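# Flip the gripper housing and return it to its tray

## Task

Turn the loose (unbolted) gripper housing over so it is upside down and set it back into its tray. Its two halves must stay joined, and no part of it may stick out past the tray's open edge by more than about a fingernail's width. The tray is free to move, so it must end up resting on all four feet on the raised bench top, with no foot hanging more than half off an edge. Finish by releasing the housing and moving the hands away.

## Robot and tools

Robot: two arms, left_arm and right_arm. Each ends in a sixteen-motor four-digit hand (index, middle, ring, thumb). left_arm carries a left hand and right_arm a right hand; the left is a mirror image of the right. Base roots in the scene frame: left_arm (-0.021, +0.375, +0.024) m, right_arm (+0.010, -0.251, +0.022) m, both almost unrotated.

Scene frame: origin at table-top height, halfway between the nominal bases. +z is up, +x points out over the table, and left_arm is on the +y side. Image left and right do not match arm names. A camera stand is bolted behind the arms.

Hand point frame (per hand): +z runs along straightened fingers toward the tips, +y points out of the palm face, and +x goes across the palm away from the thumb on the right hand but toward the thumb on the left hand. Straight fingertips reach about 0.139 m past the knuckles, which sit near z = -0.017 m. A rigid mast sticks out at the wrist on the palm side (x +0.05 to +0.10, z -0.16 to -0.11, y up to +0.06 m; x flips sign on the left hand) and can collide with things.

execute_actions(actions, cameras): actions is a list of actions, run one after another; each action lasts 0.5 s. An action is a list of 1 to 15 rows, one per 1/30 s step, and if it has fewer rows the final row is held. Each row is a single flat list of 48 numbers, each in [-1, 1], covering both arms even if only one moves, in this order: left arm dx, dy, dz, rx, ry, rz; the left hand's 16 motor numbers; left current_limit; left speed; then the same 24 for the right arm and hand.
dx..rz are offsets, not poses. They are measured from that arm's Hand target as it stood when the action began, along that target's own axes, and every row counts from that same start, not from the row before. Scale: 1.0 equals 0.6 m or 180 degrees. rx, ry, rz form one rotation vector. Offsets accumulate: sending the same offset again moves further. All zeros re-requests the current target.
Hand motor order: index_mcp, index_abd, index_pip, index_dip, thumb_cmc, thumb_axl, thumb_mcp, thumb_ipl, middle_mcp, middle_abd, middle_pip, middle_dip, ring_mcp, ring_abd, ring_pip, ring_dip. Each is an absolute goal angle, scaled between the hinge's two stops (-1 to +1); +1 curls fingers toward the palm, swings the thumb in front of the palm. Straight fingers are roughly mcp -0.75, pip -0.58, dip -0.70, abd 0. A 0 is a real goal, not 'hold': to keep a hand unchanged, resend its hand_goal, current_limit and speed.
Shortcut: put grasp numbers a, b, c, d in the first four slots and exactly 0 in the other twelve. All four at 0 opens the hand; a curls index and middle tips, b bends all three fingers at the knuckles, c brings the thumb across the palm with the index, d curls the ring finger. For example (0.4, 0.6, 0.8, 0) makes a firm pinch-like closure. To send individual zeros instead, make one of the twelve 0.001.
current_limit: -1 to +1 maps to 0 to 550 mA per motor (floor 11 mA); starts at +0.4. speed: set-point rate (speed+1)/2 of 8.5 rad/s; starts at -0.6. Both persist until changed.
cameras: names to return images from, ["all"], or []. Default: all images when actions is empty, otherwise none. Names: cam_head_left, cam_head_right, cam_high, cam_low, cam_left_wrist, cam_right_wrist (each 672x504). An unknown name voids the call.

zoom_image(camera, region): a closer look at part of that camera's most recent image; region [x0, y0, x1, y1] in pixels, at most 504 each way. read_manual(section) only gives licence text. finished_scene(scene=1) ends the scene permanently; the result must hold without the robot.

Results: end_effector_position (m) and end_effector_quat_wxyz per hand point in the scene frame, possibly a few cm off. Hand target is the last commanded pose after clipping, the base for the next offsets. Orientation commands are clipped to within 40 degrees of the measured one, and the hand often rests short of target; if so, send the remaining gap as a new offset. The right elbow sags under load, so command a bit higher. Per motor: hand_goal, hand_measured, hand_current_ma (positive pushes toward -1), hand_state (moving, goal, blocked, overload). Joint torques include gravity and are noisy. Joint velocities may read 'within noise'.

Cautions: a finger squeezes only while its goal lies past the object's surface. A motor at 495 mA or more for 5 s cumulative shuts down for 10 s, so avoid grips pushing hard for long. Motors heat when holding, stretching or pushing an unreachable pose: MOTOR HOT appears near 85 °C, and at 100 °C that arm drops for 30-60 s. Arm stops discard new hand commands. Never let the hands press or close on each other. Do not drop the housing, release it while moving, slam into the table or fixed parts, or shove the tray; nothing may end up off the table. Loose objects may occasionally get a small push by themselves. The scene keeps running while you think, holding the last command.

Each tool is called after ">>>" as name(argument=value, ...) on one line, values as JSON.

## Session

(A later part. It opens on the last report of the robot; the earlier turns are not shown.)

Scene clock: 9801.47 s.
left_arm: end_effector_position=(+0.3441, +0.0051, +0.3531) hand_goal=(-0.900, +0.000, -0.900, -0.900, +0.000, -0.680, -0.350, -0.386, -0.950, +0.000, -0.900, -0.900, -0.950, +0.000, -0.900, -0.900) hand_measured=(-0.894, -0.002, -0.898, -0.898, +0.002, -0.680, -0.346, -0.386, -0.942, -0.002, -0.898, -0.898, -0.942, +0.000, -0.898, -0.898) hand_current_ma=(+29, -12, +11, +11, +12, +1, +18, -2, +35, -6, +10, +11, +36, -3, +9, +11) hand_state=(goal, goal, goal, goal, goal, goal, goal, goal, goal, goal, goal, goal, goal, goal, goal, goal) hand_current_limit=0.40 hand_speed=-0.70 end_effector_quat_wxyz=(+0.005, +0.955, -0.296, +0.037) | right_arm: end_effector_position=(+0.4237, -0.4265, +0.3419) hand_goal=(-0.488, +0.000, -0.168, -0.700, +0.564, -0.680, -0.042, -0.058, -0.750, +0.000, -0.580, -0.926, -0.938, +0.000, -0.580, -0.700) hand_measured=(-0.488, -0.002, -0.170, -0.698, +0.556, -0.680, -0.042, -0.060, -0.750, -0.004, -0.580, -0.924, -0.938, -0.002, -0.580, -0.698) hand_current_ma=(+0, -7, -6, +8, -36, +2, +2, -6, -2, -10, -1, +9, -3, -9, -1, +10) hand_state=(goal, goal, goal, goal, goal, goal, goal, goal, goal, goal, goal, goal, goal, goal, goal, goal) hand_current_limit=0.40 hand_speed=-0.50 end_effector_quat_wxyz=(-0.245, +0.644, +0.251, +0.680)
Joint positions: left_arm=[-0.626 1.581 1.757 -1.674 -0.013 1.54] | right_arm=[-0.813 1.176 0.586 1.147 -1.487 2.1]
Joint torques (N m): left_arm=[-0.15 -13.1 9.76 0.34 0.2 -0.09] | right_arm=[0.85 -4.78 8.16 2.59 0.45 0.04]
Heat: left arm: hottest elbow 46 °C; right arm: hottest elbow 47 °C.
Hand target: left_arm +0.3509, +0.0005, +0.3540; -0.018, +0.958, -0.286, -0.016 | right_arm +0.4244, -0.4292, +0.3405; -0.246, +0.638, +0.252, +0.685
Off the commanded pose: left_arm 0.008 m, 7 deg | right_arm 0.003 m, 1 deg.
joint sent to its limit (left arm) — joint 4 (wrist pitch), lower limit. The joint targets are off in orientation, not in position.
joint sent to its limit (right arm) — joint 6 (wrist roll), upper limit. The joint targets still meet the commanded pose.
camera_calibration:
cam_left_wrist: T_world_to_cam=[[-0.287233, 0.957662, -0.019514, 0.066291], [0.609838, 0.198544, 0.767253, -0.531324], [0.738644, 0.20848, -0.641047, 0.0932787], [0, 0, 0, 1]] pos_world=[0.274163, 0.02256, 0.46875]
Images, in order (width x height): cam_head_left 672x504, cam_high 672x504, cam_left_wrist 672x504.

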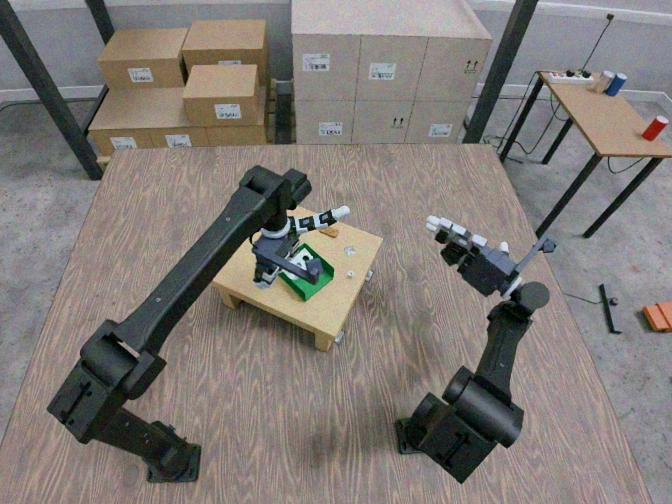

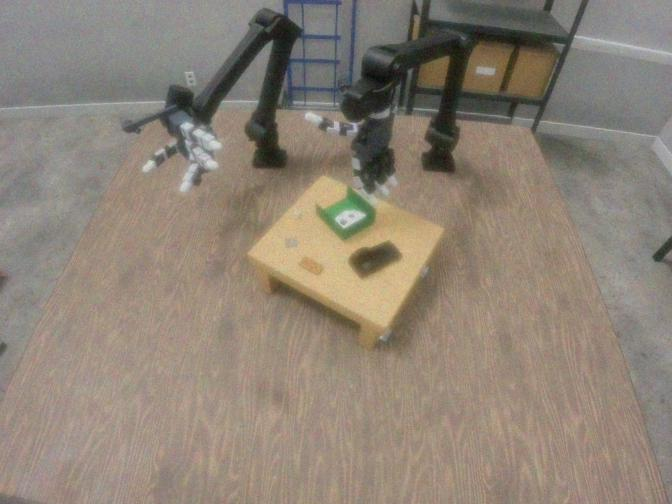

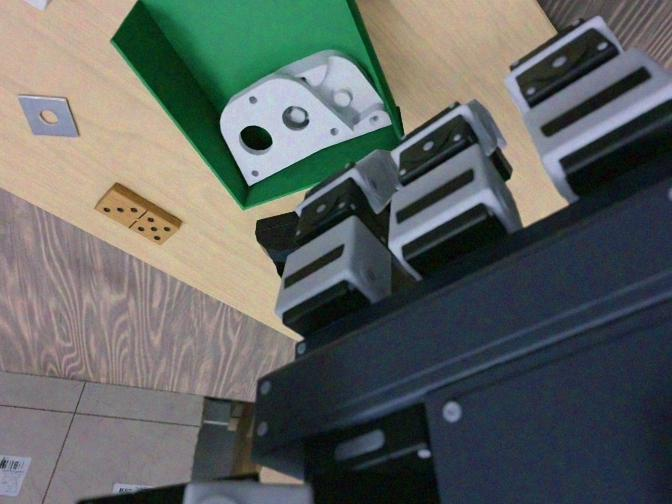

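>>> execute_actions(actions=[[[0,-0.1637,0.0321,0.1667,0,0,-0.9,0.001,-0.9,-0.9,0.001,-0.68,-0.35,-0.386,-0.95,0.001,-0.9,-0.9,-0.95,0.001,-0.9,-0.9,0.4,-0.7,0,0,0,0,0,0,0,0,0.75,0,0,0,0,0,0,0,0,0,0,0,0,0,0.4,-0.5]],[[0,-0.1637,0.0321,0.1667,0,0,-0.9,0.001,-0.9,-0.9,0.001,-0.68,-0.35,-0.386,-0.95,0.001,-0.9,-0.9,-0.95,0.001,-0.9,-0.9,0.4,-0.7,0,0,0,0,0,0,0,0,0.75,0,0,0,0,0,0,0,0,0,0,0,0,0,0.4,-0.5]],[[0,-0.1637,0.0321,0.1667,0,0,-0.9,0.001,-0.9,-0.9,0.001,-0.68,-0.35,-0.386,-0.75,0.001,-0.58,-0.7,-0.75,0.001,-0.58,-0.7,0.4,-0.7,0,0,0,0,0,0,0,0,0.75,0,0,0,0,0,0,0,0,0,0,0,0,0,0.4,-0.5]],[[0.0113,0.048,-0.05,0,0.0241,0,-0.5,0.001,-0.58,-0.7,0.2,-0.68,-0.35,-0.386,-0.75,0.001,-0.58,-0.7,-0.75,0.001,-0.58,-0.7,0.4,-0.7,0,0,0,0,0,0,0,0,0.75,0,0,0,0,0,0,0,0,0,0,0,0,0,0.4,-0.5]],[[0.0158,0.048,-0.045,0,0.0241,0,0,-0.13,-0.58,-0.7,0.43,-0.68,-0.35,-0.386,-0.75,0.001,-0.58,-0.7,-0.75,0.001,-0.58,-0.7,0.4,-0.7,0,0,0,0,0,0,0,0,0.75,0,0,0,0,0,0,0,0,0,0,0,0,0,0.4,-0.5]],[[0.0207,0.048,-0.045,0,0.0241,0,0.5,-0.13,-0.58,-0.7,0.43,-0.68,-0.35,-0.386,-0.75,0.001,-0.58,-0.7,-0.75,0.001,-0.58,-0.7,0.4,-0.7,0,0,0,0,0,0,0,0,0.75,0,0,0,0,0,0,0,0,0,0,0,0,0,0.4,-0.5]]], cameras=["cam_high"])

Scene clock: 9898.30 s.
left_arm: end_effector_position=(+0.4571, +0.1375, +0.3665) hand_goal=(+0.500, -0.130, -0.580, -0.700, +0.430, -0.680, -0.350, -0.386, -0.750, +0.000, -0.580, -0.700, -0.750, +0.000, -0.580, -0.700) hand_measured=(+0.498, -0.126, -0.580, -0.702, +0.428, -0.680, -0.348, -0.386, -0.742, -0.002, -0.580, -0.702, -0.740, +0.000, -0.580, -0.702) hand_current_ma=(-6, +13, +1, -9, -5, +1, +16, -2, +43, -6, +0, -10, +44, -3, +0, -10) hand_state=(goal, goal, goal, goal, goal, goal, goal, goal, goal, goal, goal, goal, goal, goal, goal, goal) hand_current_limit=0.40 hand_speed=-0.70 end_effector_quat_wxyz=(+0.661, -0.643, +0.294, -0.251) | right_arm: end_effector_position=(+0.4237, -0.4265, +0.3419) hand_goal=(-0.488, +0.000, -0.168, -0.700, +0.564, -0.680, -0.042, -0.058, -0.750, +0.000, -0.580, -0.926, -0.938, +0.000, -0.580, -0.700) hand_measured=(-0.488, -0.002, -0.170, -0.698, +0.556, -0.680, -0.042, -0.060, -0.750, -0.004, -0.580, -0.924, -0.938, -0.002, -0.580, -0.698) hand_current_ma=(+0, -7, -6, +8, -36, +2, +2, -6, -2, -10, -1, +9, -3, -9, -1, +10) hand_state=(goal, goal, goal, goal, goal, goal, goal, goal, goal, goal, goal, goal, goal, goal, goal, goal) hand_current_limit=0.40 hand_speed=-0.50 end_effector_quat_wxyz=(-0.245, +0.644, +0.251, +0.680)
Joint positions: left_arm=[-0.784 1.618 1.612 -1.591 -1.57 1.61] | right_arm=[-0.813 1.176 0.586 1.147 -1.487 2.1]
Joint torques (N m): left_arm=[-0.91 -13.27 8.03 1.21 -1.23 -0.11] | right_arm=[0.32 -5.71 8.31 2.66 0.5 0.02]
Heat: left arm: hottest elbow 47 °C; right arm: hottest elbow 47 °C.
Hand target: left_arm +0.4644, +0.1322, +0.3595; +0.661, -0.639, +0.291, -0.265 | right_arm +0.4244, -0.4292, +0.3405; -0.246, +0.638, +0.252, +0.685
Off the commanded pose: left_arm 0.011 m, 2 deg | right_arm 0.003 m, 1 deg.
joint sent to its limit (left arm) — joint 5 (wrist yaw), lower limit. The joint targets still meet the commanded pose.
joint sent to its limit (right arm) — joint 6 (wrist roll), upper limit. The joint targets still meet the commanded pose.
Images, in order (width x height): cam_high 672x504.

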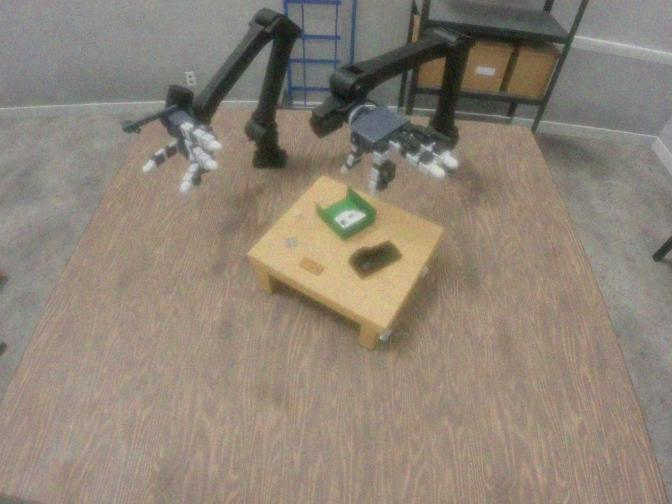

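>>> execute_actions(actions=[[[0.0185,0.05,-0.039,0,0.02,0,0.5,-0.13,-0.58,-0.7,0.43,-0.68,-0.35,-0.386,-0.75,0.001,-0.58,-0.7,-0.75,0.001,-0.58,-0.7,0.4,-0.7,0,0,0,0,0,0,0,0,0.75,0,0,0,0,0,0,0,0,0,0,0,0,0,0.4,-0.5]],[[0.0205,0.05,-0.0385,0,0.01,0,0.5,-0.13,-0.58,-0.7,0.43,-0.68,-0.35,-0.386,-0.75,0.001,-0.58,-0.7,-0.75,0.001,-0.58,-0.7,0.4,-0.7,0,0,0,0,0,0,0,0,0.75,0,0,0,0,0,0,0,0,0,0,0,0,0,0.4,-0.5]]], cameras=["cam_high"])

>>> zoom_image(camera="cam_high", region=[325, 175, 385, 235])

Scene clock: 9907.37 s.
left_arm: end_effector_position=(+0.4383, +0.0921, +0.3049) hand_goal=(+0.500, -0.130, -0.580, -0.700, +0.430, -0.680, -0.350, -0.386, -0.750, +0.000, -0.580, -0.700, -0.750, +0.000, -0.580, -0.700) hand_measured=(+0.500, -0.126, -0.580, -0.702, +0.430, -0.680, -0.348, -0.386, -0.742, -0.002, -0.580, -0.702, -0.740, +0.000, -0.580, -0.702) hand_current_ma=(-4, +13, +1, -9, -4, +1, +16, -2, +43, -6, +0, -10, +44, -3, +0, -10) hand_state=(goal, goal, goal, goal, goal, goal, goal, goal, goal, goal, goal, goal, goal, goal, goal, goal) hand_current_limit=0.40 hand_speed=-0.70 end_effector_quat_wxyz=(+0.650, -0.629, +0.323, -0.279) | right_arm: end_effector_position=(+0.4237, -0.4265, +0.3419) hand_goal=(-0.488, +0.000, -0.168, -0.700, +0.564, -0.680, -0.042, -0.058, -0.750, +0.000, -0.580, -0.926, -0.938, +0.000, -0.580, -0.700) hand_measured=(-0.488, -0.002, -0.170, -0.698, +0.556, -0.680, -0.042, -0.060, -0.750, -0.004, -0.580, -0.924, -0.938, -0.002, -0.580, -0.698) hand_current_ma=(+0, -7, -6, +8, -36, +2, +2, -6, -2, -10, -1, +9, -3, -9, -1, +10) hand_state=(goal, goal, goal, goal, goal, goal, goal, goal, goal, goal, goal, goal, goal, goal, goal, goal) hand_current_limit=0.40 hand_speed=-0.50 end_effector_quat_wxyz=(-0.245, +0.644, +0.251, +0.680)
Joint positions: left_arm=[-0.872 1.663 1.505 -1.521 -1.57 1.53] | right_arm=[-0.813 1.176 0.586 1.147 -1.487 2.1]
Joint torques (N m): left_arm=[-0.91 -13.86 7.91 1.03 -1.24 -0.14] | right_arm=[0.79 -4.89 8.24 2.82 0.5 0]
Heat: left arm: hottest elbow 47 °C; right arm: hottest elbow 47 °C.
Hand target: left_arm +0.4441, +0.0863, +0.2980; +0.647, -0.625, +0.322, -0.295 | right_arm +0.4244, -0.4292, +0.3405; -0.246, +0.638, +0.252, +0.685
Off the commanded pose: left_arm 0.011 m, 2 deg | right_arm 0.003 m, 1 deg.
joint sent to its limit (left arm) — joint 5 (wrist yaw), lower limit. The joint targets still meet the commanded pose.
joint sent to its limit (right arm) — joint 6 (wrist roll), upper limit. The joint targets still meet the commanded pose.
Images, in order (width x height): cam_high 672x504.

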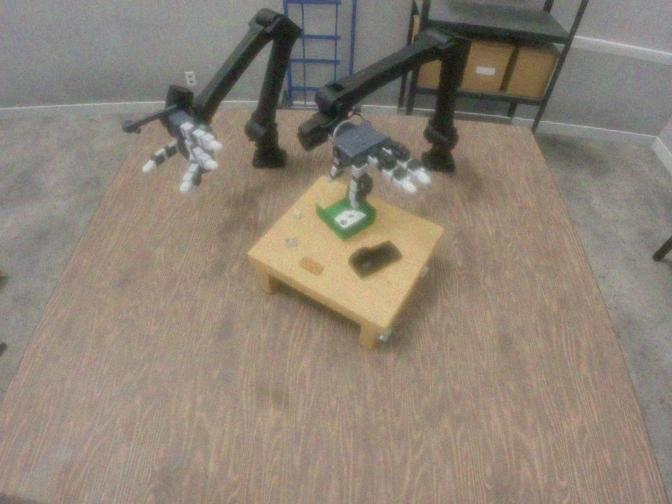

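Scaled by 8.400 from the camera's 672x504 image, which has a finer 960x720 frame.

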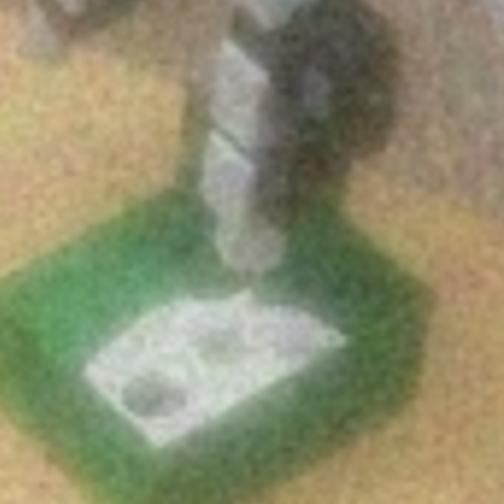

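>>> execute_actions(actions=[[[0.018,0.05,-0.006,0,0,0,0.5,-0.13,-0.58,-0.7,0.43,-0.68,-0.35,-0.386,-0.75,0.001,-0.58,-0.7,-0.75,0.001,-0.58,-0.7,0.4,-0.7,0,0,0,0,0,0,0,0,0.75,0,0,0,0,0,0,0,0,0,0,0,0,0,0.4,-0.5]]], cameras=["cam_high","cam_low"])

>>> zoom_image(camera="cam_high", region=[325, 185, 375, 235])

>>> zoom_image(camera="cam_low", region=[310, 170, 370, 230])

Scene clock: 9920.00 s.
left_arm: end_effector_position=(+0.4435, +0.0847, +0.2736) hand_goal=(+0.500, -0.130, -0.580, -0.700, +0.430, -0.680, -0.350, -0.386, -0.750, +0.000, -0.580, -0.700, -0.750, +0.000, -0.580, -0.700) hand_measured=(+0.500, -0.126, -0.580, -0.702, +0.430, -0.680, -0.348, -0.386, -0.742, -0.002, -0.580, -0.702, -0.740, +0.000, -0.580, -0.702) hand_current_ma=(-4, +13, +1, -9, -4, +1, +16, -2, +43, -6, +0, -10, +44, -3, +0, -10) hand_state=(goal, goal, goal, goal, goal, goal, goal, goal, goal, goal, goal, goal, goal, goal, goal, goal) hand_current_limit=0.40 hand_speed=-0.70 end_effector_quat_wxyz=(+0.650, -0.629, +0.324, -0.279) | right_arm: end_effector_position=(+0.4237, -0.4265, +0.3419) hand_goal=(-0.488, +0.000, -0.168, -0.700, +0.564, -0.680, -0.042, -0.058, -0.750, +0.000, -0.580, -0.926, -0.938, +0.000, -0.580, -0.700) hand_measured=(-0.488, -0.002, -0.170, -0.698, +0.556, -0.680, -0.042, -0.060, -0.750, -0.004, -0.580, -0.924, -0.938, -0.002, -0.580, -0.698) hand_current_ma=(+0, -7, -6, +8, -36, +2, +2, -6, -2, -10, -1, +9, -3, -9, -1, +10) hand_state=(goal, goal, goal, goal, goal, goal, goal, goal, goal, goal, goal, goal, goal, goal, goal, goal) hand_current_limit=0.40 hand_speed=-0.50 end_effector_quat_wxyz=(-0.245, +0.644, +0.251, +0.680)
Joint positions: left_arm=[-0.873 1.708 1.479 -1.481 -1.57 1.501] | right_arm=[-0.813 1.176 0.586 1.147 -1.487 2.1]
Joint torques (N m): left_arm=[-1.2 -14.33 7.83 0.99 -1.23 -0.14] | right_arm=[1.03 -4.84 8.21 2.62 0.49 0]
Heat: left arm: hottest elbow 46 °C; right arm: hottest elbow 47 °C.
Hand target: left_arm +0.4474, +0.0771, +0.2675; +0.647, -0.625, +0.321, -0.295 | right_arm +0.4244, -0.4292, +0.3405; -0.246, +0.638, +0.252, +0.685
Off the commanded pose: left_arm 0.011 m, 2 deg | right_arm 0.003 m, 1 deg.
joint sent to its limit (left arm) — joint 5 (wrist yaw), lower limit. The joint targets still meet the commanded pose.
joint sent to its limit (right arm) — joint 6 (wrist roll), upper limit. The joint targets still meet the commanded pose.
Images, in order (width x height): cam_high 672x504, cam_low 672x504.

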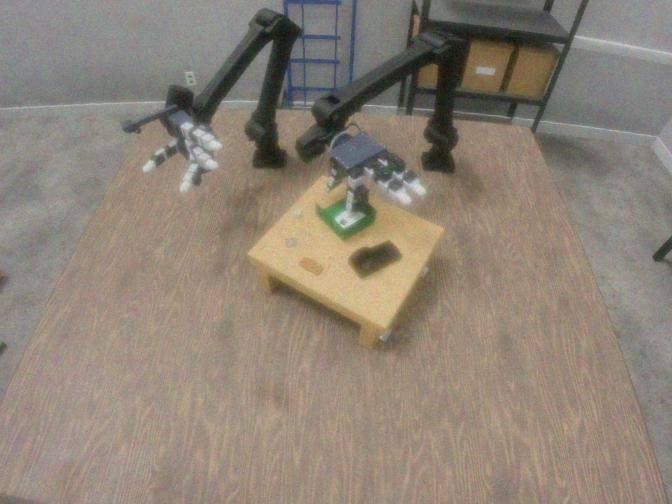

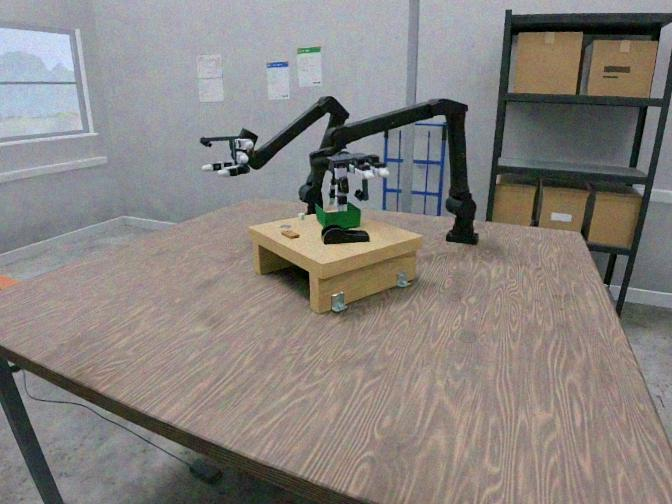

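Scaled by 10.080 from the camera's 672x504 image, which has a finer 960x720 frame.

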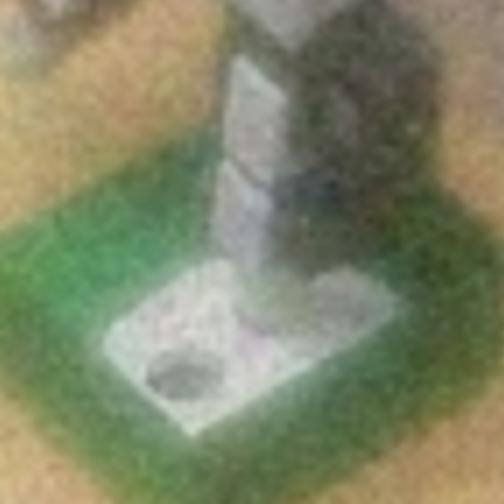

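Scaled by 8.400 from the camera's 672x504 image, which has a finer 960x720 frame.

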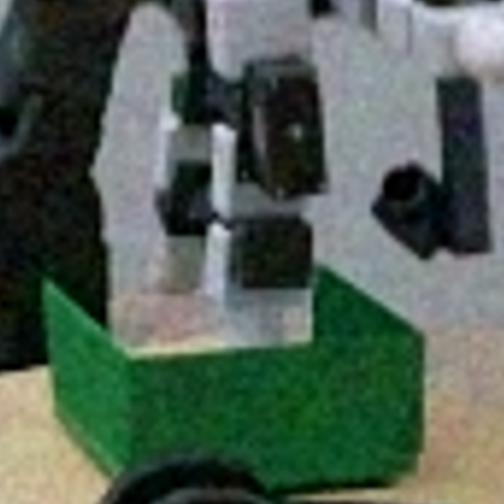

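>>> execute_actions(actions=[[[0.002,0.02,-0.01,0,0,0,0.5,-0.13,-0.58,-0.7,0.43,-0.68,-0.35,-0.386,-0.75,0.001,-0.58,-0.7,-0.75,0.001,-0.58,-0.7,0.4,-0.7,0,0,0,0,0,0,0,0,0.75,0,0,0,0,0,0,0,0,0,0,0,0,0,0.4,-0.5]]], cameras=["cam_high","cam_low"])

>>> zoom_image(camera="cam_high", region=[325, 185, 375, 235])

>>> zoom_image(camera="cam_low", region=[310, 170, 370, 230])

Scene clock: 9931.27 s.
left_arm: end_effector_position=(+0.4417, +0.0804, +0.2694) hand_goal=(+0.500, -0.130, -0.580, -0.700, +0.430, -0.680, -0.350, -0.386, -0.750, +0.000, -0.580, -0.700, -0.750, +0.000, -0.580, -0.700) hand_measured=(+0.500, -0.124, -0.580, -0.702, +0.430, -0.680, -0.348, -0.386, -0.740, -0.002, -0.580, -0.702, -0.740, +0.000, -0.580, -0.702) hand_current_ma=(+0, +20, +1, -8, -3, +1, +16, -2, +44, -6, +1, -10, +46, -3, +0, -10) hand_state=(goal, goal, goal, goal, goal, goal, goal, goal, goal, goal, goal, goal, goal, goal, goal, goal) hand_current_limit=0.40 hand_speed=-0.70 end_effector_quat_wxyz=(+0.647, -0.630, +0.320, -0.288) | right_arm: end_effector_position=(+0.4237, -0.4265, +0.3419) hand_goal=(-0.488, +0.000, -0.168, -0.700, +0.564, -0.680, -0.042, -0.058, -0.750, +0.000, -0.580, -0.926, -0.938, +0.000, -0.580, -0.700) hand_measured=(-0.488, -0.002, -0.170, -0.698, +0.556, -0.680, -0.042, -0.060, -0.750, -0.004, -0.580, -0.924, -0.938, -0.002, -0.580, -0.698) hand_current_ma=(+0, -7, -6, +8, -36, +2, +2, -6, -2, -10, -1, +9, -3, -9, -1, +10) hand_state=(goal, goal, goal, goal, goal, goal, goal, goal, goal, goal, goal, goal, goal, goal, goal, goal) hand_current_limit=0.40 hand_speed=-0.50 end_effector_quat_wxyz=(-0.245, +0.644, +0.251, +0.680)
Joint positions: left_arm=[-0.882 1.708 1.465 -1.466 -1.574 1.483] | right_arm=[-0.813 1.176 0.586 1.147 -1.487 2.1]
Joint torques (N m): left_arm=[-1.49 -13.63 6.94 0.94 -1.16 -0.12] | right_arm=[0.56 -4.78 8.24 2.48 0.49 0.01]
Heat: left arm: hottest elbow 45 °C; right arm: hottest elbow 47 °C.
Hand target: left_arm +0.4431, +0.0729, +0.2553; +0.647, -0.625, +0.322, -0.295 | right_arm +0.4244, -0.4292, +0.3405; -0.246, +0.638, +0.252, +0.685
Off the commanded pose: left_arm 0.016 m, 1 deg | right_arm 0.003 m, 1 deg.
joint sent to its limit (left arm) — joint 5 (wrist yaw), lower limit. The joint targets still meet the commanded pose.
joint sent to its limit (right arm) — joint 6 (wrist roll), upper limit. The joint targets still meet the commanded pose.
Images, in order (width x height): cam_high 672x504, cam_low 672x504.

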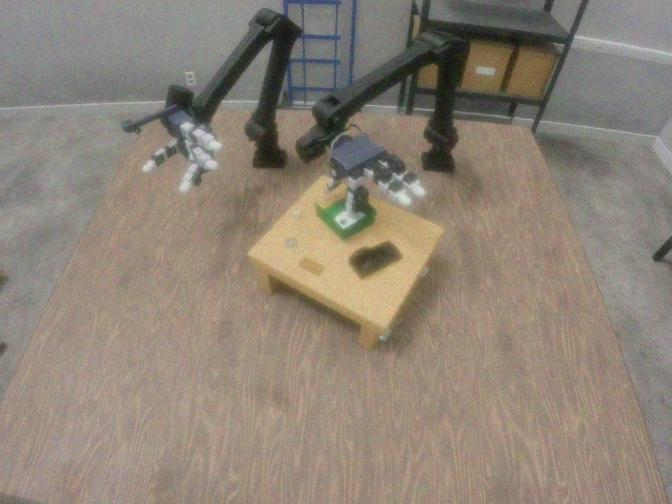

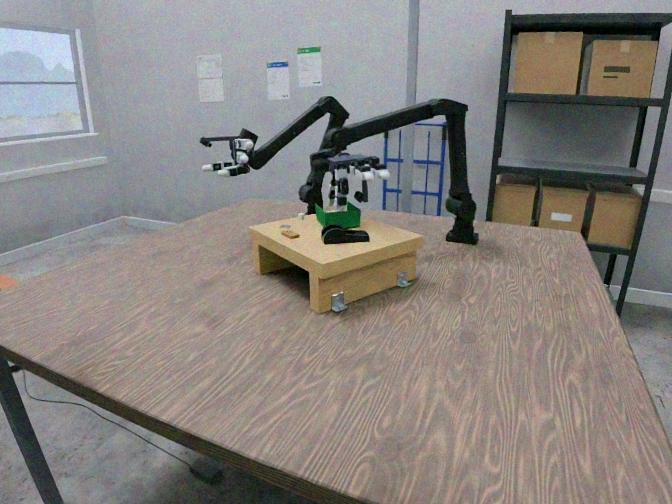

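Scaled by 10.080 from the camera's 672x504 image, which has a finer 960x720 frame.

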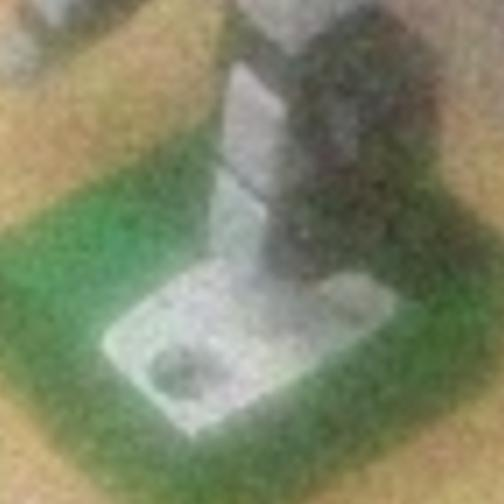

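Scaled by 8.400 from the camera's 672x504 image, which has a finer 960x720 frame.

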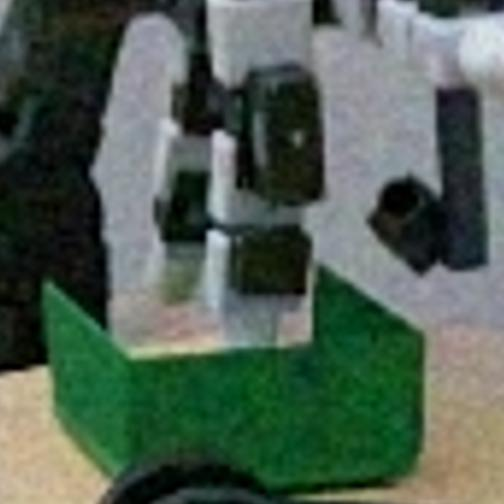

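>>> execute_actions(actions=[[[0,0.012,0,0,0,0,0.5,-0.13,-0.58,-0.7,0.43,-0.68,-0.35,-0.386,-0.75,0.001,-0.58,-0.7,-0.75,0.001,-0.58,-0.7,0.4,-0.7,0,0,0,0,0,0,0,0,0.75,0,0,0,0,0,0,0,0,0,0,0,0,0,0.4,-0.5]]], cameras=["cam_high","cam_low"])

>>> zoom_image(camera="cam_high", region=[325, 185, 375, 235])

Scene clock: 9938.27 s.
left_arm: end_effector_position=(+0.4421, +0.0805, +0.2680) hand_goal=(+0.500, -0.130, -0.580, -0.700, +0.430, -0.680, -0.350, -0.386, -0.750, +0.000, -0.580, -0.700, -0.750, +0.000, -0.580, -0.700) hand_measured=(+0.504, -0.116, -0.580, -0.700, +0.430, -0.680, -0.348, -0.386, -0.740, -0.002, -0.580, -0.702, -0.740, +0.000, -0.580, -0.702) hand_current_ma=(+16, +59, +3, -4, -3, +1, +16, -2, +44, -6, +1, -10, +46, -3, +0, -10) hand_state=(goal, goal, goal, goal, goal, goal, goal, goal, goal, goal, goal, goal, goal, goal, goal, goal) hand_current_limit=0.40 hand_speed=-0.70 end_effector_quat_wxyz=(+0.647, -0.630, +0.316, -0.293) | right_arm: end_effector_position=(+0.4237, -0.4265, +0.3419) hand_goal=(-0.488, +0.000, -0.168, -0.700, +0.564, -0.680, -0.042, -0.058, -0.750, +0.000, -0.580, -0.926, -0.938, +0.000, -0.580, -0.700) hand_measured=(-0.488, -0.002, -0.170, -0.698, +0.556, -0.680, -0.042, -0.060, -0.750, -0.004, -0.580, -0.924, -0.938, -0.002, -0.580, -0.698) hand_current_ma=(+0, -7, -6, +8, -36, +2, +2, -6, -2, -10, -1, +9, -3, -9, -1, +10) hand_state=(goal, goal, goal, goal, goal, goal, goal, goal, goal, goal, goal, goal, goal, goal, goal, goal) hand_current_limit=0.40 hand_speed=-0.50 end_effector_quat_wxyz=(-0.245, +0.644, +0.251, +0.680)
Joint positions: left_arm=[-0.882 1.708 1.458 -1.461 -1.578 1.471] | right_arm=[-0.813 1.176 0.586 1.147 -1.487 2.1]
Joint torques (N m): left_arm=[-1.49 -13.39 6.6 1.02 -0.95 -0.12] | right_arm=[1.03 -5.42 8.27 2.63 0.47 0]
Heat: left arm: hottest elbow 45 °C; right arm: hottest elbow 47 °C.
Hand target: left_arm +0.4430, +0.0732, +0.2481; +0.647, -0.625, +0.322, -0.295 | right_arm +0.4244, -0.4292, +0.3405; -0.246, +0.638, +0.252, +0.685
Off the commanded pose: left_arm 0.021 m, 1 deg | right_arm 0.003 m, 1 deg.
joint read past its limit (left arm) — joint 5 (wrist yaw), lower limit.
joint sent to its limit (left arm) — joint 5 (wrist yaw), lower limit. The joint targets still meet the commanded pose.
joint sent to its limit (right arm) — joint 6 (wrist roll), upper limit. The joint targets still meet the commanded pose.
Images, in order (width x height): cam_high 672x504, cam_low 672x504.

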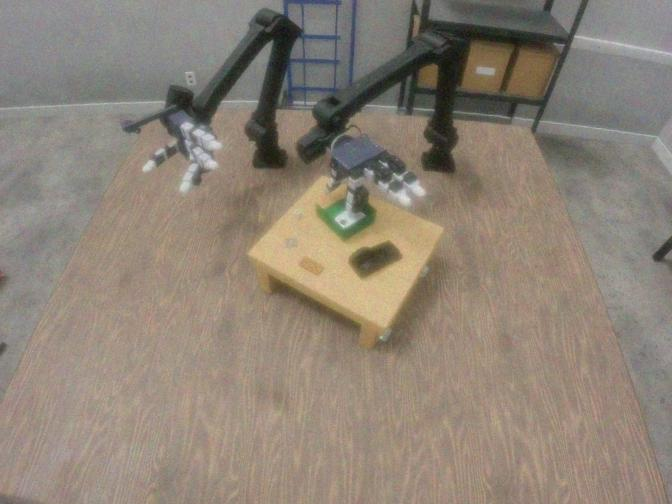

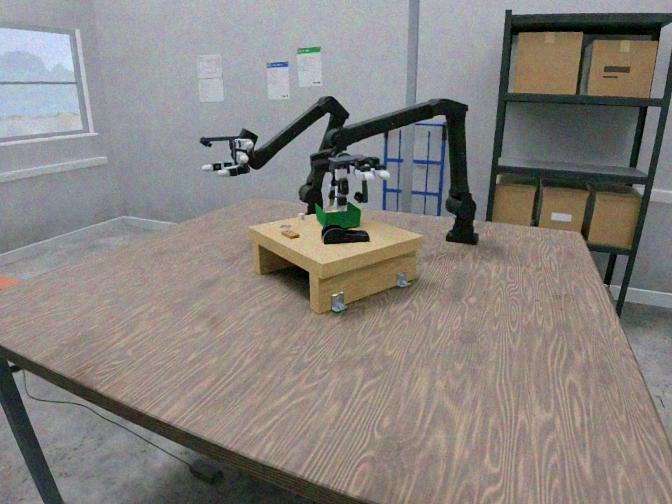

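Scaled by 10.080 from the camera's 672x504 image, which has a finer 960x720 frame.

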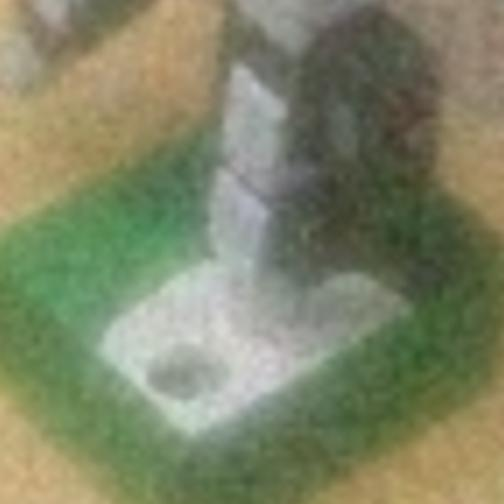

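>>> execute_actions(actions=[[[-0.02,0.002,0,0,0,0,0.5,-0.13,-0.58,-0.7,0.43,-0.68,-0.35,-0.386,-0.75,0.001,-0.58,-0.7,-0.75,0.001,-0.58,-0.7,0.4,-0.7,0,0,0,0,0,0,0,0,0.75,0,0,0,0,0,0,0,0,0,0,0,0,0,0.4,-0.5]]], cameras=["cam_high"])

>>> zoom_image(camera="cam_high", region=[325, 185, 375, 235])

Scene clock: 9945.70 s.
left_arm: end_effector_position=(+0.4399, +0.0835, +0.2657) hand_goal=(+0.500, -0.130, -0.580, -0.700, +0.430, -0.680, -0.350, -0.386, -0.750, +0.000, -0.580, -0.700, -0.750, +0.000, -0.580, -0.700) hand_measured=(+0.504, -0.126, -0.578, -0.700, +0.430, -0.680, -0.348, -0.386, -0.740, -0.002, -0.580, -0.702, -0.740, +0.000, -0.580, -0.702) hand_current_ma=(+20, +12, +5, -1, -2, +1, +16, -2, +44, -6, +1, -10, +47, -3, +1, -10) hand_state=(goal, goal, goal, goal, goal, goal, goal, goal, goal, goal, goal, goal, goal, goal, goal, goal) hand_current_limit=0.40 hand_speed=-0.70 end_effector_quat_wxyz=(+0.643, -0.634, +0.305, -0.304) | right_arm: end_effector_position=(+0.4237, -0.4265, +0.3419) hand_goal=(-0.488, +0.000, -0.168, -0.700, +0.564, -0.680, -0.042, -0.058, -0.750, +0.000, -0.580, -0.926, -0.938, +0.000, -0.580, -0.700) hand_measured=(-0.488, -0.002, -0.170, -0.698, +0.556, -0.680, -0.042, -0.060, -0.750, -0.004, -0.580, -0.924, -0.938, -0.002, -0.580, -0.698) hand_current_ma=(+0, -7, -6, +8, -36, +2, +2, -6, -2, -10, -1, +9, -3, -9, -1, +10) hand_state=(goal, goal, goal, goal, goal, goal, goal, goal, goal, goal, goal, goal, goal, goal, goal, goal) hand_current_limit=0.40 hand_speed=-0.50 end_effector_quat_wxyz=(-0.245, +0.644, +0.251, +0.680)
Joint positions: left_arm=[-0.882 1.696 1.432 -1.458 -1.581 1.428] | right_arm=[-0.813 1.176 0.586 1.147 -1.487 2.1]
Joint torques (N m): left_arm=[-1.55 -14.33 5.9 0.39 -0.86 0.01] | right_arm=[0.62 -4.89 8.29 2.77 0.47 -0.02]
Heat: left arm: hottest elbow 44 °C; right arm: hottest elbow 47 °C.
Hand target: left_arm +0.4355, +0.0827, +0.2474; +0.647, -0.625, +0.322, -0.295 | right_arm +0.4244, -0.4292, +0.3405; -0.246, +0.638, +0.252, +0.685
Off the commanded pose: left_arm 0.019 m, 2 deg | right_arm 0.003 m, 1 deg.
joint read past its limit (left arm) — joint 5 (wrist yaw), lower limit.
joint sent to its limit (left arm) — joint 5 (wrist yaw), lower limit. The joint targets still meet the commanded pose.
joint sent to its limit (right arm) — joint 6 (wrist roll), upper limit. The joint targets still meet the commanded pose.
Images, in order (width x height): cam_high 672x504.

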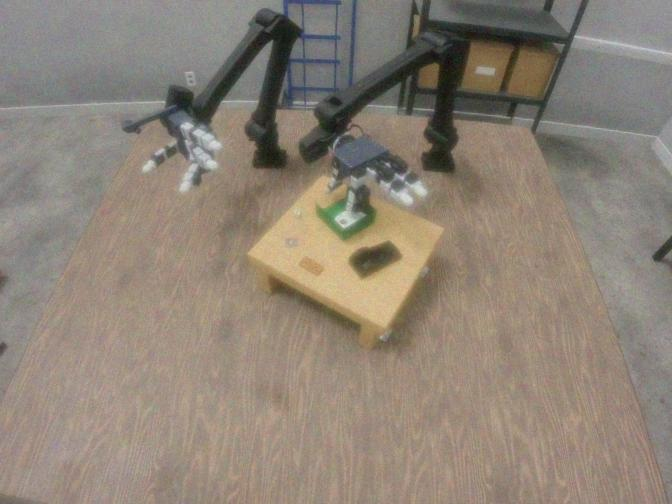

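Scaled by 10.080 from the camera's 672x504 image, which has a finer 960x720 frame.

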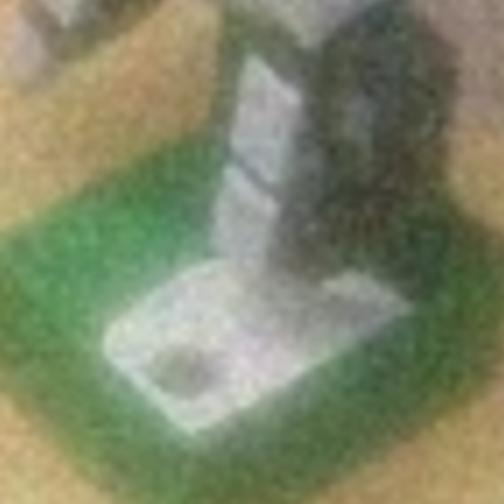

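>>> execute_actions(actions=[[[-0.02,0,0,0,0,0,0.5,-0.13,-0.58,-0.7,0.43,-0.68,-0.35,-0.386,-0.75,0.001,-0.58,-0.7,-0.75,0.001,-0.58,-0.7,0.4,-0.7,0,0,0,0,0,0,0,0,0.75,0,0,0,0,0,0,0,0,0,0,0,0,0,0.4,-0.5]]], cameras=["cam_high"])

>>> zoom_image(camera="cam_high", region=[325, 185, 375, 235])

Scene clock: 9952.23 s.
left_arm: end_effector_position=(+0.4359, +0.0882, +0.2643) hand_goal=(+0.500, -0.130, -0.580, -0.700, +0.430, -0.680, -0.350, -0.386, -0.750, +0.000, -0.580, -0.700, -0.750, +0.000, -0.580, -0.700) hand_measured=(+0.504, -0.158, -0.578, -0.700, +0.430, -0.680, -0.348, -0.386, -0.740, -0.002, -0.580, -0.702, -0.740, +0.000, -0.580, -0.702) hand_current_ma=(+20, -116, +7, +3, -2, +1, +16, -2, +44, -6, +1, -10, +47, -3, +1, -10) hand_state=(goal, blocked, goal, goal, goal, goal, goal, goal, goal, goal, goal, goal, goal, goal, goal, goal) hand_current_limit=0.40 hand_speed=-0.70 end_effector_quat_wxyz=(+0.638, -0.638, +0.296, -0.313) | right_arm: end_effector_position=(+0.4237, -0.4265, +0.3419) hand_goal=(-0.488, +0.000, -0.168, -0.700, +0.564, -0.680, -0.042, -0.058, -0.750, +0.000, -0.580, -0.926, -0.938, +0.000, -0.580, -0.700) hand_measured=(-0.488, -0.002, -0.170, -0.698, +0.556, -0.680, -0.042, -0.060, -0.750, -0.004, -0.580, -0.924, -0.938, -0.002, -0.580, -0.698) hand_current_ma=(+0, -7, -6, +8, -36, +2, +2, -6, -2, -10, -1, +9, -3, -9, -1, +10) hand_state=(goal, goal, goal, goal, goal, goal, goal, goal, goal, goal, goal, goal, goal, goal, goal, goal) hand_current_limit=0.40 hand_speed=-0.50 end_effector_quat_wxyz=(-0.245, +0.644, +0.251, +0.680)
Joint positions: left_arm=[-0.882 1.675 1.4 -1.446 -1.581 1.399] | right_arm=[-0.813 1.176 0.586 1.147 -1.487 2.1]
Joint torques (N m): left_arm=[-1.38 -14.21 5.97 -0.06 -0.89 0.08] | right_arm=[0.73 -4.95 8.39 2.61 0.47 0.02]
Heat: left arm: hottest elbow 43 °C; right arm: hottest elbow 47 °C.
Hand target: left_arm +0.4281, +0.0920, +0.2481; +0.647, -0.625, +0.322, -0.295 | right_arm +0.4244, -0.4292, +0.3405; -0.246, +0.638, +0.252, +0.685
Off the commanded pose: left_arm 0.018 m, 4 deg | right_arm 0.003 m, 1 deg.
joint read past its limit (left arm) — joint 5 (wrist yaw), lower limit.
joint sent to its limit (left arm) — joint 5 (wrist yaw), lower limit. The joint targets still meet the commanded pose.
joint sent to its limit (right arm) — joint 6 (wrist roll), upper limit. The joint targets still meet the commanded pose.
Images, in order (width x height): cam_high 672x504.

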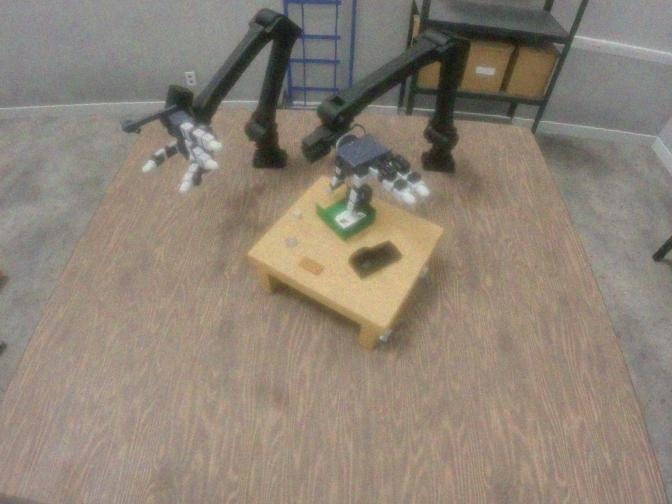

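Scaled by 10.080 from the camera's 672x504 image, which has a finer 960x720 frame.

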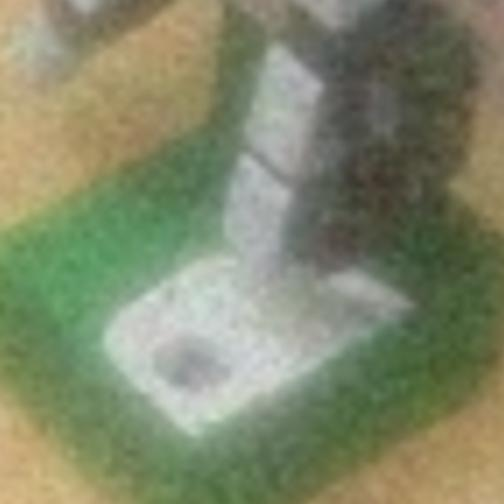

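>>> execute_actions(actions=[[[-0.02,-0.006,0,0,0,0,0.5,-0.13,-0.58,-0.7,0.43,-0.68,-0.35,-0.386,-0.75,0.001,-0.58,-0.7,-0.75,0.001,-0.58,-0.7,0.4,-0.7,0,0,0,0,0,0,0,0,0.75,0,0,0,0,0,0,0,0,0,0,0,0,0,0.4,-0.5]]], cameras=["cam_high"])

>>> zoom_image(camera="cam_high", region=[325, 185, 375, 235])

Scene clock: 9961.90 s.
left_arm: end_effector_position=(+0.4296, +0.0947, +0.2638) hand_goal=(+0.500, -0.130, -0.580, -0.700, +0.430, -0.680, -0.350, -0.386, -0.750, +0.000, -0.580, -0.700, -0.750, +0.000, -0.580, -0.700) hand_measured=(+0.500, -0.174, -0.578, -0.698, +0.430, -0.680, -0.348, -0.386, -0.740, -0.002, -0.580, -0.702, -0.740, +0.000, -0.580, -0.702) hand_current_ma=(+1, -179, +5, +8, -2, +1, +16, -2, +44, -6, +1, -10, +47, -3, +1, -10) hand_state=(goal, blocked, goal, goal, goal, goal, goal, goal, goal, goal, goal, goal, goal, goal, goal, goal) hand_current_limit=0.40 hand_speed=-0.70 end_effector_quat_wxyz=(+0.637, -0.639, +0.295, -0.315) | right_arm: end_effector_position=(+0.4237, -0.4265, +0.3419) hand_goal=(-0.488, +0.000, -0.168, -0.700, +0.564, -0.680, -0.042, -0.058, -0.750, +0.000, -0.580, -0.926, -0.938, +0.000, -0.580, -0.700) hand_measured=(-0.488, -0.002, -0.170, -0.698, +0.556, -0.680, -0.042, -0.060, -0.750, -0.004, -0.580, -0.924, -0.938, -0.002, -0.580, -0.698) hand_current_ma=(+0, -7, -6, +8, -36, +2, +2, -6, -2, -10, -1, +9, -3, -9, -1, +10) hand_state=(goal, goal, goal, goal, goal, goal, goal, goal, goal, goal, goal, goal, goal, goal, goal, goal) hand_current_limit=0.40 hand_speed=-0.50 end_effector_quat_wxyz=(-0.245, +0.644, +0.251, +0.680)
Joint positions: left_arm=[-0.883 1.653 1.37 -1.446 -1.581 1.386] | right_arm=[-0.813 1.176 0.586 1.147 -1.487 2.1]
Joint torques (N m): left_arm=[-1.49 -14.51 5.97 -0.44 -0.88 0.12] | right_arm=[1.2 -4.72 8.16 2.65 0.41 -0.03]
Heat: left arm: hottest elbow 43 °C; right arm: hottest elbow 47 °C.
Hand target: left_arm +0.4208, +0.1014, +0.2520; +0.647, -0.625, +0.322, -0.295 | right_arm +0.4244, -0.4292, +0.3405; -0.246, +0.638, +0.252, +0.685
Off the commanded pose: left_arm 0.016 m, 4 deg | right_arm 0.003 m, 1 deg.
joint read past its limit (left arm) — joint 5 (wrist yaw), lower limit.
joint sent to its limit (left arm) — joint 5 (wrist yaw), lower limit. The joint targets still meet the commanded pose.
joint sent to its limit (right arm) — joint 6 (wrist roll), upper limit. The joint targets still meet the commanded pose.
Images, in order (width x height): cam_high 672x504.

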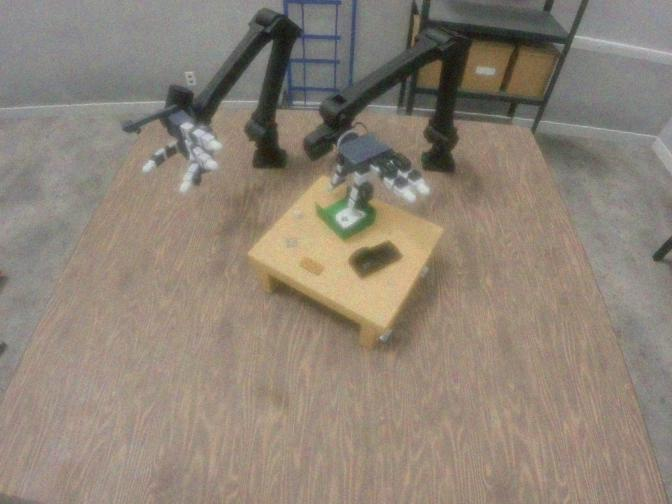

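Scaled by 10.080 from the camera's 672x504 image, which has a finer 960x720 frame.

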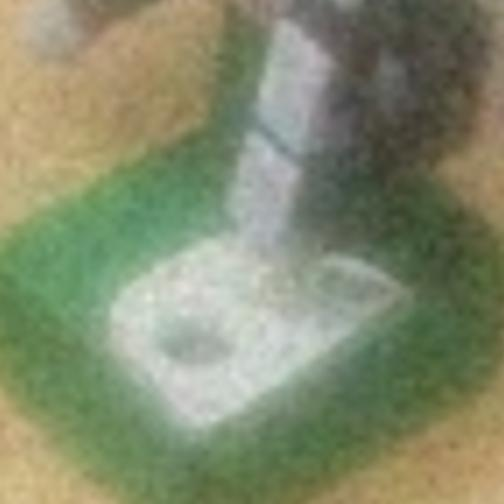

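>>> execute_actions(actions=[[[-0.02,0,0.012,0,0,0,0.5,-0.13,-0.58,-0.7,0.43,-0.68,-0.35,-0.386,-0.75,0.001,-0.58,-0.7,-0.75,0.001,-0.58,-0.7,0.4,-0.7,0,0,0,0,0,0,0,0,0.75,0,0,0,0,0,0,0,0,0,0,0,0,0,0.4,-0.5]]], cameras=["cam_high"])

>>> zoom_image(camera="cam_high", region=[325, 185, 375, 235])

Scene clock: 9969.93 s.
left_arm: end_effector_position=(+0.4250, +0.1004, +0.2632) hand_goal=(+0.500, -0.130, -0.580, -0.700, +0.430, -0.680, -0.350, -0.386, -0.750, +0.000, -0.580, -0.700, -0.750, +0.000, -0.580, -0.700) hand_measured=(+0.518, -0.180, -0.570, -0.696, +0.430, -0.680, -0.348, -0.386, -0.740, -0.002, -0.580, -0.702, -0.740, +0.000, -0.580, -0.702) hand_current_ma=(+91, -207, +50, +15, -1, +1, +16, -2, +44, -6, +1, -10, +47, -3, +1, -10) hand_state=(goal, blocked, goal, goal, goal, goal, goal, goal, goal, goal, goal, goal, goal, goal, goal, goal) hand_current_limit=0.40 hand_speed=-0.70 end_effector_quat_wxyz=(+0.635, -0.640, +0.292, -0.318) | right_arm: end_effector_position=(+0.4237, -0.4265, +0.3419) hand_goal=(-0.488, +0.000, -0.168, -0.700, +0.564, -0.680, -0.042, -0.058, -0.750, +0.000, -0.580, -0.926, -0.938, +0.000, -0.580, -0.700) hand_measured=(-0.488, -0.002, -0.170, -0.698, +0.556, -0.680, -0.042, -0.060, -0.750, -0.004, -0.580, -0.924, -0.938, -0.002, -0.580, -0.698) hand_current_ma=(+0, -7, -6, +8, -36, +2, +2, -6, -2, -10, -1, +9, -3, -9, -1, +10) hand_state=(goal, goal, goal, goal, goal, goal, goal, goal, goal, goal, goal, goal, goal, goal, goal, goal) hand_current_limit=0.40 hand_speed=-0.50 end_effector_quat_wxyz=(-0.245, +0.644, +0.251, +0.680)
Joint positions: left_arm=[-0.883 1.636 1.345 -1.452 -1.581 1.363] | right_arm=[-0.813 1.176 0.586 1.147 -1.487 2.1]
Joint torques (N m): left_arm=[-0.03 -14.51 5.91 -0.77 -0.87 0.18] | right_arm=[0.5 -5.07 8.39 2.58 0.46 0]
Heat: left arm: hottest elbow 42 °C; right arm: hottest elbow 47 °C.
Hand target: left_arm +0.4190, +0.1152, +0.2528; +0.647, -0.625, +0.321, -0.295 | right_arm +0.4244, -0.4292, +0.3405; -0.246, +0.638, +0.252, +0.685
Off the commanded pose: left_arm 0.019 m, 5 deg | right_arm 0.003 m, 1 deg.
joint read past its limit (left arm) — joint 5 (wrist yaw), lower limit.
joint sent to its limit (left arm) — joint 5 (wrist yaw), lower limit. The joint targets still meet the commanded pose.
joint sent to its limit (right arm) — joint 6 (wrist roll), upper limit. The joint targets still meet the commanded pose.
Images, in order (width x height): cam_high 672x504.

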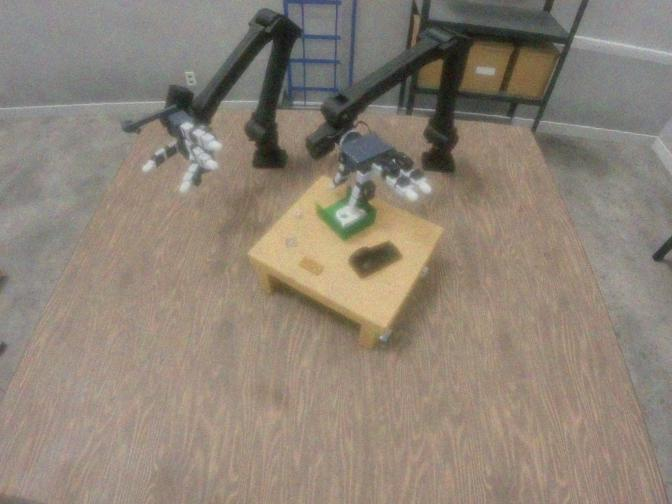

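Scaled by 10.080 from the camera's 672x504 image, which has a finer 960x720 frame.

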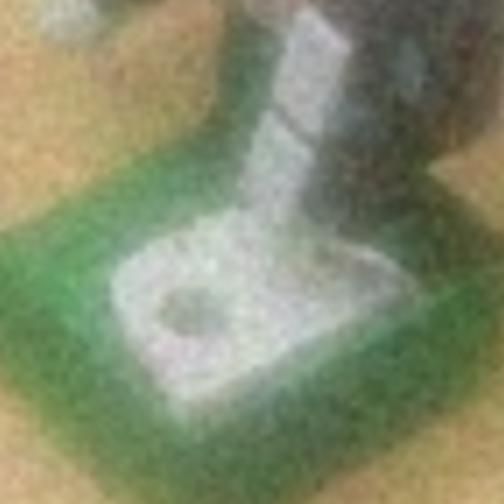

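>>> execute_actions(actions=[[[-0.003,0,0.015,0,0,0,0.5,-0.13,-0.58,-0.7,0.43,-0.68,-0.35,-0.386,-0.75,0.001,-0.58,-0.7,-0.75,0.001,-0.58,-0.7,0.4,-0.7,0,0,0,0,0,0,0,0,0.75,0,0,0,0,0,0,0,0,0,0,0,0,0,0.4,-0.5]]], cameras=["cam_high"])

>>> zoom_image(camera="cam_high", region=[325, 185, 375, 235])

Scene clock: 9979.63 s.
left_arm: end_effector_position=(+0.4264, +0.1053, +0.2631) hand_goal=(+0.500, -0.130, -0.580, -0.700, +0.430, -0.680, -0.350, -0.386, -0.750, +0.000, -0.580, -0.700, -0.750, +0.000, -0.580, -0.700) hand_measured=(+0.530, -0.182, -0.562, -0.694, +0.430, -0.680, -0.348, -0.386, -0.740, -0.002, -0.580, -0.702, -0.740, +0.000, -0.580, -0.702) hand_current_ma=(+149, -222, +88, +31, -1, +1, +16, -2, +44, -6, +1, -10, +47, -3, +1, -10) hand_state=(blocked, blocked, goal, goal, goal, goal, goal, goal, goal, goal, goal, goal, goal, goal, goal, goal) hand_current_limit=0.40 hand_speed=-0.70 end_effector_quat_wxyz=(+0.637, -0.641, +0.290, -0.314) | right_arm: end_effector_position=(+0.4237, -0.4265, +0.3419) hand_goal=(-0.488, +0.000, -0.168, -0.700, +0.564, -0.680, -0.042, -0.058, -0.750, +0.000, -0.580, -0.926, -0.938, +0.000, -0.580, -0.700) hand_measured=(-0.488, -0.002, -0.170, -0.698, +0.556, -0.680, -0.042, -0.060, -0.750, -0.004, -0.580, -0.924, -0.938, -0.002, -0.580, -0.698) hand_current_ma=(+0, -7, -6, +8, -36, +2, +2, -6, -2, -10, -1, +9, -3, -9, -1, +10) hand_state=(goal, goal, goal, goal, goal, goal, goal, goal, goal, goal, goal, goal, goal, goal, goal, goal) hand_current_limit=0.40 hand_speed=-0.50 end_effector_quat_wxyz=(-0.245, +0.644, +0.251, +0.680)
Joint positions: left_arm=[-0.875 1.636 1.345 -1.467 -1.58 1.351] | right_arm=[-0.813 1.176 0.586 1.147 -1.487 2.1]
Joint torques (N m): left_arm=[0.56 -13.74 6.5 -0.7 -0.89 0.17] | right_arm=[0.91 -4.54 8.31 2.62 0.51 0.03]
Heat: left arm: hottest elbow 42 °C; right arm: hottest elbow 47 °C.
Hand target: left_arm +0.4250, +0.1221, +0.2530; +0.647, -0.625, +0.321, -0.295 | right_arm +0.4244, -0.4292, +0.3405; -0.246, +0.638, +0.252, +0.685
Off the commanded pose: left_arm 0.020 m, 5 deg | right_arm 0.003 m, 1 deg.
joint read past its limit (left arm) — joint 5 (wrist yaw), lower limit.
joint sent to its limit (left arm) — joint 5 (wrist yaw), lower limit. The joint targets still meet the commanded pose.
joint sent to its limit (right arm) — joint 6 (wrist roll), upper limit. The joint targets still meet the commanded pose.
Images, in order (width x height): cam_high 672x504.

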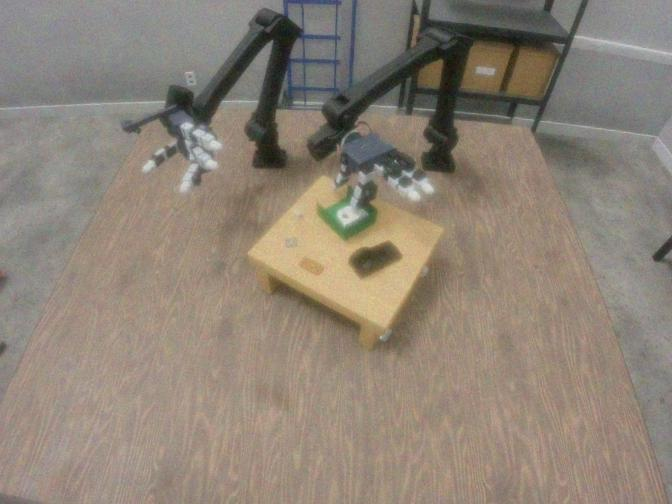

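Scaled by 10.080 from the camera's 672x504 image, which has a finer 960x720 frame.

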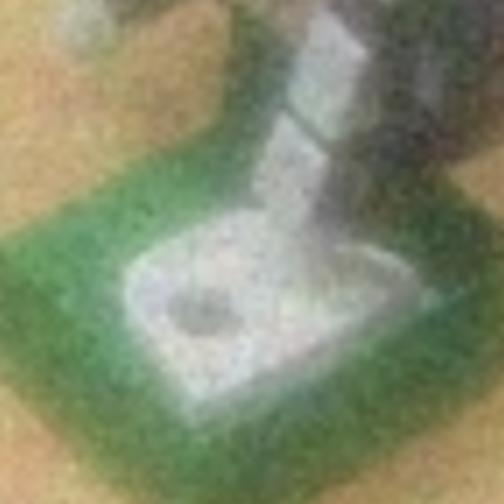

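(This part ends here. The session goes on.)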